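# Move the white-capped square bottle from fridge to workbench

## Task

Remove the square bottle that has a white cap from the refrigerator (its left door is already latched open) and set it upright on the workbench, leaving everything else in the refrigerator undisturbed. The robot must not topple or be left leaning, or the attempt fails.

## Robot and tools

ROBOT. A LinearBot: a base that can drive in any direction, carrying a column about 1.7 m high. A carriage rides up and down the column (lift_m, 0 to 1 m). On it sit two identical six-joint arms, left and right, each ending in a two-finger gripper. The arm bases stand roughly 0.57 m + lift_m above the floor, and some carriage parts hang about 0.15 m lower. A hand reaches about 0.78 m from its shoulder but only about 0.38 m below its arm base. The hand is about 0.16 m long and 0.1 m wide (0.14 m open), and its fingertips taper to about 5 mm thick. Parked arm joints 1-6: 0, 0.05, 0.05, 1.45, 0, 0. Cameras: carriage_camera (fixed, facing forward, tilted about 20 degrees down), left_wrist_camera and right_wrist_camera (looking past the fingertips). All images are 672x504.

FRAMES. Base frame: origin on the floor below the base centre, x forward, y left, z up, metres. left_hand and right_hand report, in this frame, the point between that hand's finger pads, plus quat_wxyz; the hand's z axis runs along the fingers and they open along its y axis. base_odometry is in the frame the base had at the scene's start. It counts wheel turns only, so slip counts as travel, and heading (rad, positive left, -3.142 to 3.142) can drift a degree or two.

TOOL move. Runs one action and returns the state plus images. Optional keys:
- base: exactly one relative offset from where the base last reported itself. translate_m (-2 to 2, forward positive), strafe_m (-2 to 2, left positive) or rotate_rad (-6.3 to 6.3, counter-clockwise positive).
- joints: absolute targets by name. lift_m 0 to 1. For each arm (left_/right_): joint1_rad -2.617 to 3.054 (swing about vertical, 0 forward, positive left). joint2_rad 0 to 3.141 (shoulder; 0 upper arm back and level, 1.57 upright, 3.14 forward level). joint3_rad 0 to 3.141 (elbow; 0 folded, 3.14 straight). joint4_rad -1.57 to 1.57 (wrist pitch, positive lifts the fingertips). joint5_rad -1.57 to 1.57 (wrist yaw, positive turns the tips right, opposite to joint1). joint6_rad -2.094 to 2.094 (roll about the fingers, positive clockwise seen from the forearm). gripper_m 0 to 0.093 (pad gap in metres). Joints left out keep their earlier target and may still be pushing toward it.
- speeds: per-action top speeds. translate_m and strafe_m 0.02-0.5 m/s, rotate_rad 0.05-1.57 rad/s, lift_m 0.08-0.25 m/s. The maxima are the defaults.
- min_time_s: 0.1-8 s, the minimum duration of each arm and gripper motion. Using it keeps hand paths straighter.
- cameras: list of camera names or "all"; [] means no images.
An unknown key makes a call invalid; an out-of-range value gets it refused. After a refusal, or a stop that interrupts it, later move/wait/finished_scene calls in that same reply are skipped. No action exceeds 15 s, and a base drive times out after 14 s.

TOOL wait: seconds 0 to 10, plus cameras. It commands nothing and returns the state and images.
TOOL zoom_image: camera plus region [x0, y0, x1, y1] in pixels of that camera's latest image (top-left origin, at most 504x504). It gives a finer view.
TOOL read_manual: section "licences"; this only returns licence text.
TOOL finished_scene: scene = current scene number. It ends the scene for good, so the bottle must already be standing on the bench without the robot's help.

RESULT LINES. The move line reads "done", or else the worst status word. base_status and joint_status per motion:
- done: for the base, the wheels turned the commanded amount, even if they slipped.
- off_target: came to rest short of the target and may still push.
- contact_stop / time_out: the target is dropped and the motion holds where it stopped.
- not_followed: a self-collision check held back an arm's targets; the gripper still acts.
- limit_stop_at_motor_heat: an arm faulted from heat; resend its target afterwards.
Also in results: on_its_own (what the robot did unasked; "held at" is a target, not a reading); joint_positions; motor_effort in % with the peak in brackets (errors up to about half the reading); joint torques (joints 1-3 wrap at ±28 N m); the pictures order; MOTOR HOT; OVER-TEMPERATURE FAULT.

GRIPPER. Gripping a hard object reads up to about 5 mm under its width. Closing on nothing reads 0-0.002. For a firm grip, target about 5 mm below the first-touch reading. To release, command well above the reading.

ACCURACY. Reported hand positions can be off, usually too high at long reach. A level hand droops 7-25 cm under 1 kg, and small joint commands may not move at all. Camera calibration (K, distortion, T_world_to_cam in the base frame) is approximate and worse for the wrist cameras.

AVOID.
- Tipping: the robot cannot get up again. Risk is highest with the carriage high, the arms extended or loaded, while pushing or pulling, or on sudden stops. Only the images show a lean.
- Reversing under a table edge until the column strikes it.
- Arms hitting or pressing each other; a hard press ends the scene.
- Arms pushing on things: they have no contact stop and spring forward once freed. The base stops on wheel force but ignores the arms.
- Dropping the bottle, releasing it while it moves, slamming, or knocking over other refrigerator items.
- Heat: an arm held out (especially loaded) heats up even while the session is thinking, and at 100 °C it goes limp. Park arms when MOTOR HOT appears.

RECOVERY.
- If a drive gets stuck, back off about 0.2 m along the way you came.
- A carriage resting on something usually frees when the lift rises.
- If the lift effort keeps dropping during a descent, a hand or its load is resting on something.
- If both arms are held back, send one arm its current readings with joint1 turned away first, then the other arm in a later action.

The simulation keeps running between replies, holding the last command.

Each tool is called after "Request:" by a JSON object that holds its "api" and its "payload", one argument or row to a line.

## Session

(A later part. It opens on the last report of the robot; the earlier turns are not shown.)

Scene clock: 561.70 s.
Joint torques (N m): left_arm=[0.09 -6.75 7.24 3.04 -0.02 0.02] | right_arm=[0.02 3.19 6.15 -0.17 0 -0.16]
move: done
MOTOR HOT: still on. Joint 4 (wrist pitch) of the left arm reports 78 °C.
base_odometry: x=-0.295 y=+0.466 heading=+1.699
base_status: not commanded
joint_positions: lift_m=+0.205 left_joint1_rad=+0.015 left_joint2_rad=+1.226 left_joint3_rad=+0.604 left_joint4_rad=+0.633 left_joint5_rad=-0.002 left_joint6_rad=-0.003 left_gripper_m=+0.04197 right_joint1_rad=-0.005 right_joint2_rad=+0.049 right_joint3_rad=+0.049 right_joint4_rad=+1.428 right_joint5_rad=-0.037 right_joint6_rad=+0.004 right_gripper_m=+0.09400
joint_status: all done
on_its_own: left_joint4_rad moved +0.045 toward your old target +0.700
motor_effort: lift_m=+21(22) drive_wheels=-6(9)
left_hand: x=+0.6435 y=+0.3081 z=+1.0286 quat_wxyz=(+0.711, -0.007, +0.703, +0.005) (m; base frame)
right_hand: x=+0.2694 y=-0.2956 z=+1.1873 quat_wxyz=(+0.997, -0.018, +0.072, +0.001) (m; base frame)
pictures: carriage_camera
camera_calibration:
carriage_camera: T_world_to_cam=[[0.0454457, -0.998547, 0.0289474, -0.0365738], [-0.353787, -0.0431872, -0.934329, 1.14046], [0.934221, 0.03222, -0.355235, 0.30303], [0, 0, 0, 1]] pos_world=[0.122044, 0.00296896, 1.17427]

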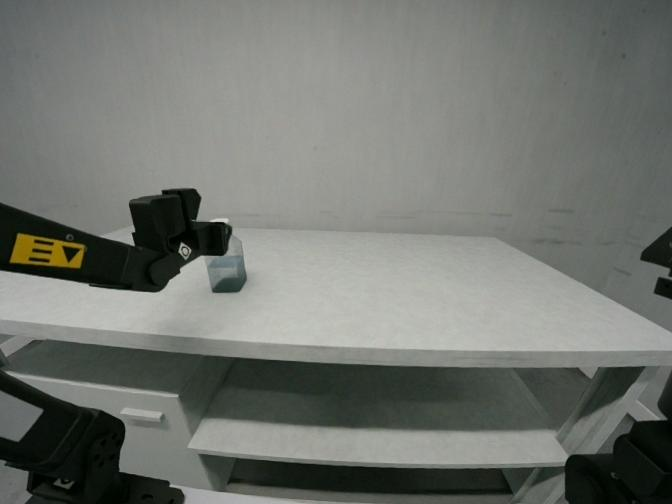

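Request:
{"api": "move", "payload": {
  "joints": {"lift_m": 0.192, "left_joint4_rad": 0.645},
  "speeds": {"lift_m": 0.08},
  "cameras": ["carriage_camera", "left_wrist_camera"]
}}

Request:
{"api": "zoom_image", "payload": {
  "camera": "carriage_camera",
  "region": [160, 200, 300, 320]
}}

Scene clock: 575.23 s.
Joint torques (N m): left_arm=[0.06 -5.2 7.25 2.13 -0.01 0.03] | right_arm=[0.02 3.18 6.16 -0.17 0.01 -0.15]
move: done
MOTOR HOT: still on. Joint 4 (wrist pitch) of the left arm reports 74 °C.
base_odometry: x=-0.295 y=+0.466 heading=+1.699
base_status: not commanded
joint_positions: lift_m=+0.192 left_joint1_rad=+0.015 left_joint2_rad=+1.209 left_joint3_rad=+0.604 left_joint4_rad=+0.656 left_joint5_rad=-0.002 left_joint6_rad=-0.003 left_gripper_m=+0.04197 right_joint1_rad=-0.005 right_joint2_rad=+0.049 right_joint3_rad=+0.049 right_joint4_rad=+1.428 right_joint5_rad=-0.037 right_joint6_rad=+0.004 right_gripper_m=+0.09400
joint_status: all done
motor_effort: lift_m=+21(21) drive_wheels=+6(7)
left_hand: x=+0.6407 y=+0.3081 z=+1.0276 quat_wxyz=(+0.725, -0.007, +0.689, +0.005) (m; base frame)
right_hand: x=+0.2694 y=-0.2956 z=+1.1744 quat_wxyz=(+0.997, -0.018, +0.072, +0.001) (m; base frame)
pictures: carriage_camera, left_wrist_camera
camera_calibration:
carriage_camera: T_world_to_cam=[[0.0454457, -0.998547, 0.0289474, -0.0361988], [-0.353787, -0.0431872, -0.934329, 1.12836], [0.934221, 0.03222, -0.355235, 0.298428], [0, 0, 0, 1]] pos_world=[0.122044, 0.00296896, 1.16132]
left_wrist_camera: T_world_to_cam=[[0.0200651, -0.999188, 0.0349464, 0.257817], [-0.565241, -0.0401683, -0.823948, 1.22057], [0.824682, -0.00322051, -0.565587, 0.177137], [0, 0, 0, 1]] pos_world=[0.53866, 0.307206, 1.09686]

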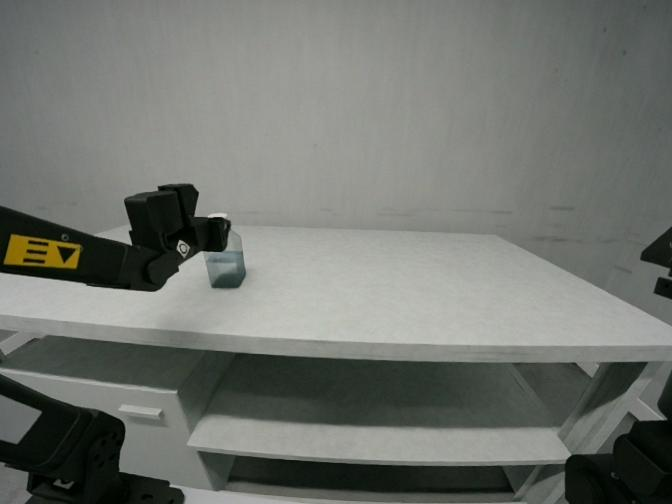

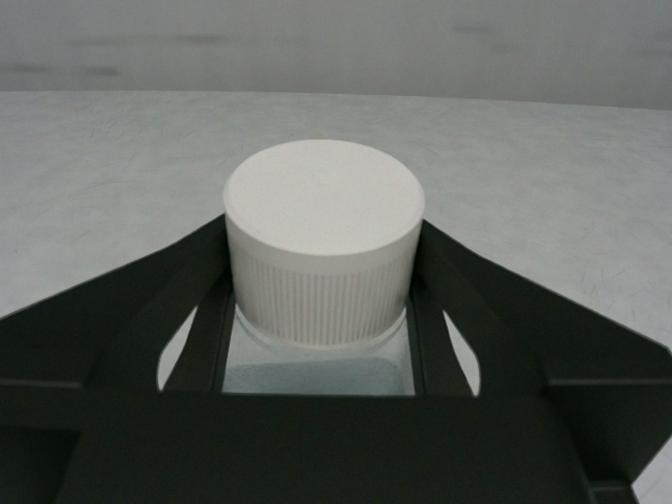

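Scaled by 3.600 from the camera's 672x504 image, which has a finer 960x720 frame.

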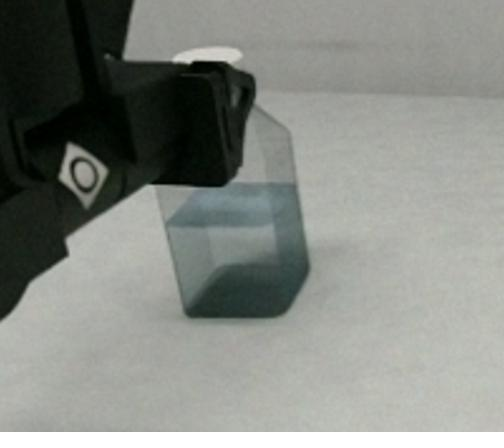

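Request:
{"api": "move", "payload": {
  "joints": {"lift_m": 0.203, "left_joint4_rad": 0.6},
  "speeds": {"lift_m": 0.08},
  "min_time_s": 0.5,
  "cameras": ["left_wrist_camera"]
}}

Request:
{"api": "move", "payload": {
  "joints": {"left_gripper_m": 0.085},
  "min_time_s": 2,
  "cameras": ["carriage_camera", "left_wrist_camera"]
}}

Scene clock: 589.10 s.
Joint torques (N m): left_arm=[0.1 -5.26 7.2 2.12 -0.01 0.02] | right_arm=[0.01 3.11 6.16 -0.17 0 -0.15]
move: done
MOTOR HOT: cleared for the motors of the left arm.
base_odometry: x=-0.295 y=+0.466 heading=+1.699
base_status: not commanded
joint_positions: lift_m=+0.203 left_joint1_rad=+0.015 left_joint2_rad=+1.209 left_joint3_rad=+0.604 left_joint4_rad=+0.613 left_joint5_rad=-0.002 left_joint6_rad=-0.002 left_gripper_m=+0.04197 right_joint1_rad=-0.005 right_joint2_rad=+0.049 right_joint3_rad=+0.049 right_joint4_rad=+1.428 right_joint5_rad=-0.037 right_joint6_rad=+0.004 right_gripper_m=+0.09400
joint_status: all done
motor_effort: lift_m=+26(31) drive_wheels=-2(9)
left_hand: x=+0.6410 y=+0.3081 z=+1.0275 quat_wxyz=(+0.710, -0.007, +0.704, +0.005) (m; base frame)
right_hand: x=+0.2694 y=-0.2956 z=+1.1847 quat_wxyz=(+0.997, -0.018, +0.072, +0.001) (m; base frame)
pictures: left_wrist_camera
camera_calibration:
left_wrist_camera: T_world_to_cam=[[0.021543, -0.999179, 0.034316, 0.257515], [-0.599613, -0.0403784, -0.799271, 1.21744], [0.8, -0.00335761, -0.599991, 0.22807], [0, 0, 0, 1]] pos_world=[0.54199, 0.307228, 1.10107]

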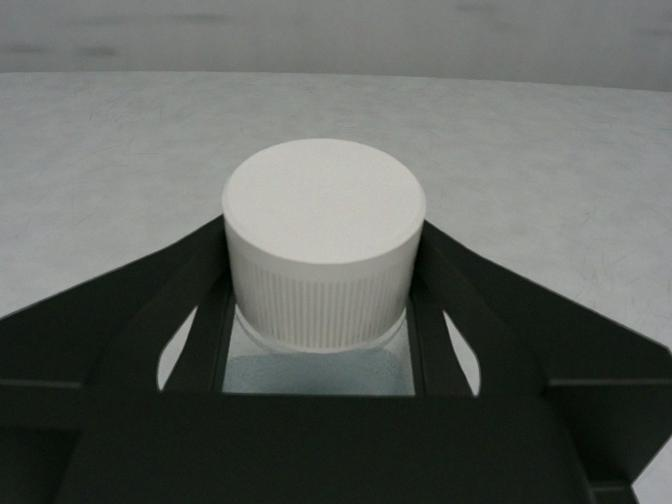

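Scene clock: 591.40 s.
Joint torques (N m): left_arm=[0.05 -5.24 7.3 2.21 -0.01 0.02] | right_arm=[0.01 3.17 6.16 -0.18 0 -0.15]
move: done
base_odometry: x=-0.295 y=+0.466 heading=+1.699
base_status: not commanded
joint_positions: lift_m=+0.203 left_joint1_rad=+0.015 left_joint2_rad=+1.209 left_joint3_rad=+0.604 left_joint4_rad=+0.605 left_joint5_rad=-0.002 left_joint6_rad=-0.002 left_gripper_m=+0.08487 right_joint1_rad=-0.005 right_joint2_rad=+0.049 right_joint3_rad=+0.049 right_joint4_rad=+1.428 right_joint5_rad=-0.037 right_joint6_rad=+0.004 right_gripper_m=+0.09400
joint_status: all done
motor_effort: lift_m=+26(26) drive_wheels=-5(9)
left_hand: x=+0.6410 y=+0.3082 z=+1.0256 quat_wxyz=(+0.707, -0.007, +0.707, +0.005) (m; base frame)
right_hand: x=+0.2694 y=-0.2956 z=+1.1847 quat_wxyz=(+0.997, -0.018, +0.072, +0.001) (m; base frame)
pictures: carriage_camera, left_wrist_camera
camera_calibration:
carriage_camera: T_world_to_cam=[[0.0454457, -0.998547, 0.0289474, -0.0364987], [-0.353787, -0.0431872, -0.934329, 1.13803], [0.934221, 0.03222, -0.355235, 0.302108], [0, 0, 0, 1]] pos_world=[0.122044, 0.00296896, 1.17167]
left_wrist_camera: T_world_to_cam=[[0.0221989, -0.999166, 0.034262, 0.257279], [-0.605981, -0.040705, -0.794437, 1.2151], [0.79517, -0.00312647, -0.606379, 0.236459], [0, 0, 0, 1]] pos_world=[0.54259, 0.307265, 1.09989]

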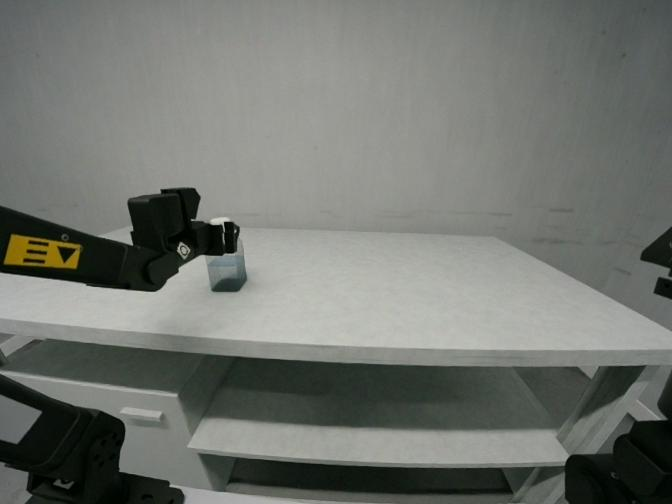

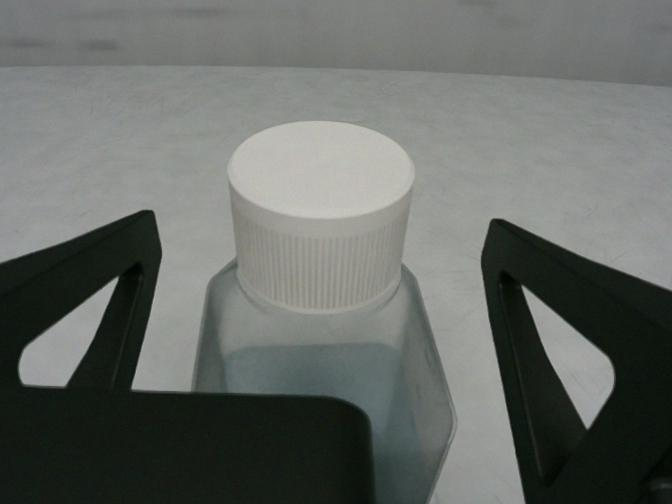

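Released; back straight away.

Request:
{"api": "move", "payload": {
  "base": {"translate_m": -0.3},
  "speeds": {"translate_m": 0.2},
  "cameras": ["carriage_camera"]
}}

Request:
{"api": "zoom_image", "payload": {
  "camera": "carriage_camera",
  "region": [160, 180, 320, 300]
}}

Scene clock: 599.57 s.
Joint torques (N m): left_arm=[0.06 -5.23 7.27 2.24 -0.01 0.02] | right_arm=[-0.01 3.21 6.16 -0.16 0 -0.15]
move: done
base_odometry: x=-0.257 y=+0.168 heading=+1.700
base_status: done
joint_positions: lift_m=+0.203 left_joint1_rad=+0.015 left_joint2_rad=+1.209 left_joint3_rad=+0.604 left_joint4_rad=+0.603 left_joint5_rad=-0.002 left_joint6_rad=-0.002 left_gripper_m=+0.08487 right_joint1_rad=-0.005 right_joint2_rad=+0.049 right_joint3_rad=+0.049 right_joint4_rad=+1.427 right_joint5_rad=-0.037 right_joint6_rad=+0.004 right_gripper_m=+0.09400
joint_status: not commanded
motor_effort: lift_m=+26(26) drive_wheels=-9(13)
left_hand: x=+0.6410 y=+0.3082 z=+1.0249 quat_wxyz=(+0.706, -0.007, +0.708, +0.005) (m; base frame)
right_hand: x=+0.2697 y=-0.2956 z=+1.1847 quat_wxyz=(+0.997, -0.018, +0.072, +0.001) (m; base frame)
pictures: carriage_camera
camera_calibration:
carriage_camera: T_world_to_cam=[[0.0454457, -0.998547, 0.0289474, -0.0364987], [-0.353787, -0.0431872, -0.934329, 1.13803], [0.934221, 0.03222, -0.355235, 0.302108], [0, 0, 0, 1]] pos_world=[0.122044, 0.00296896, 1.17167]

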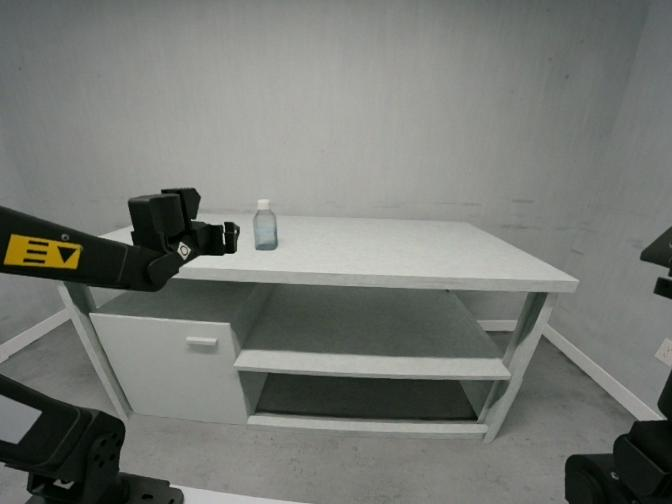

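Scaled by 3.150 from the camera's 672x504 image, which has a finer 960x720 frame.

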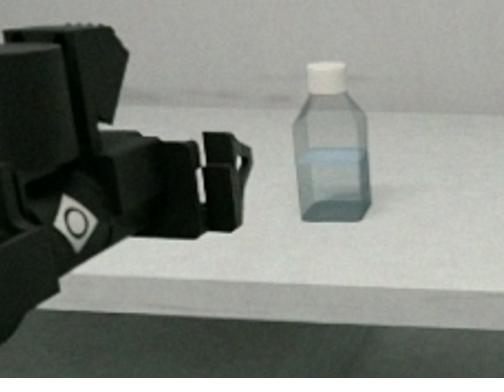

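Request:
{"api": "finished_scene", "payload": {
  "scene": 1
}}

The scene is finished: the task was done.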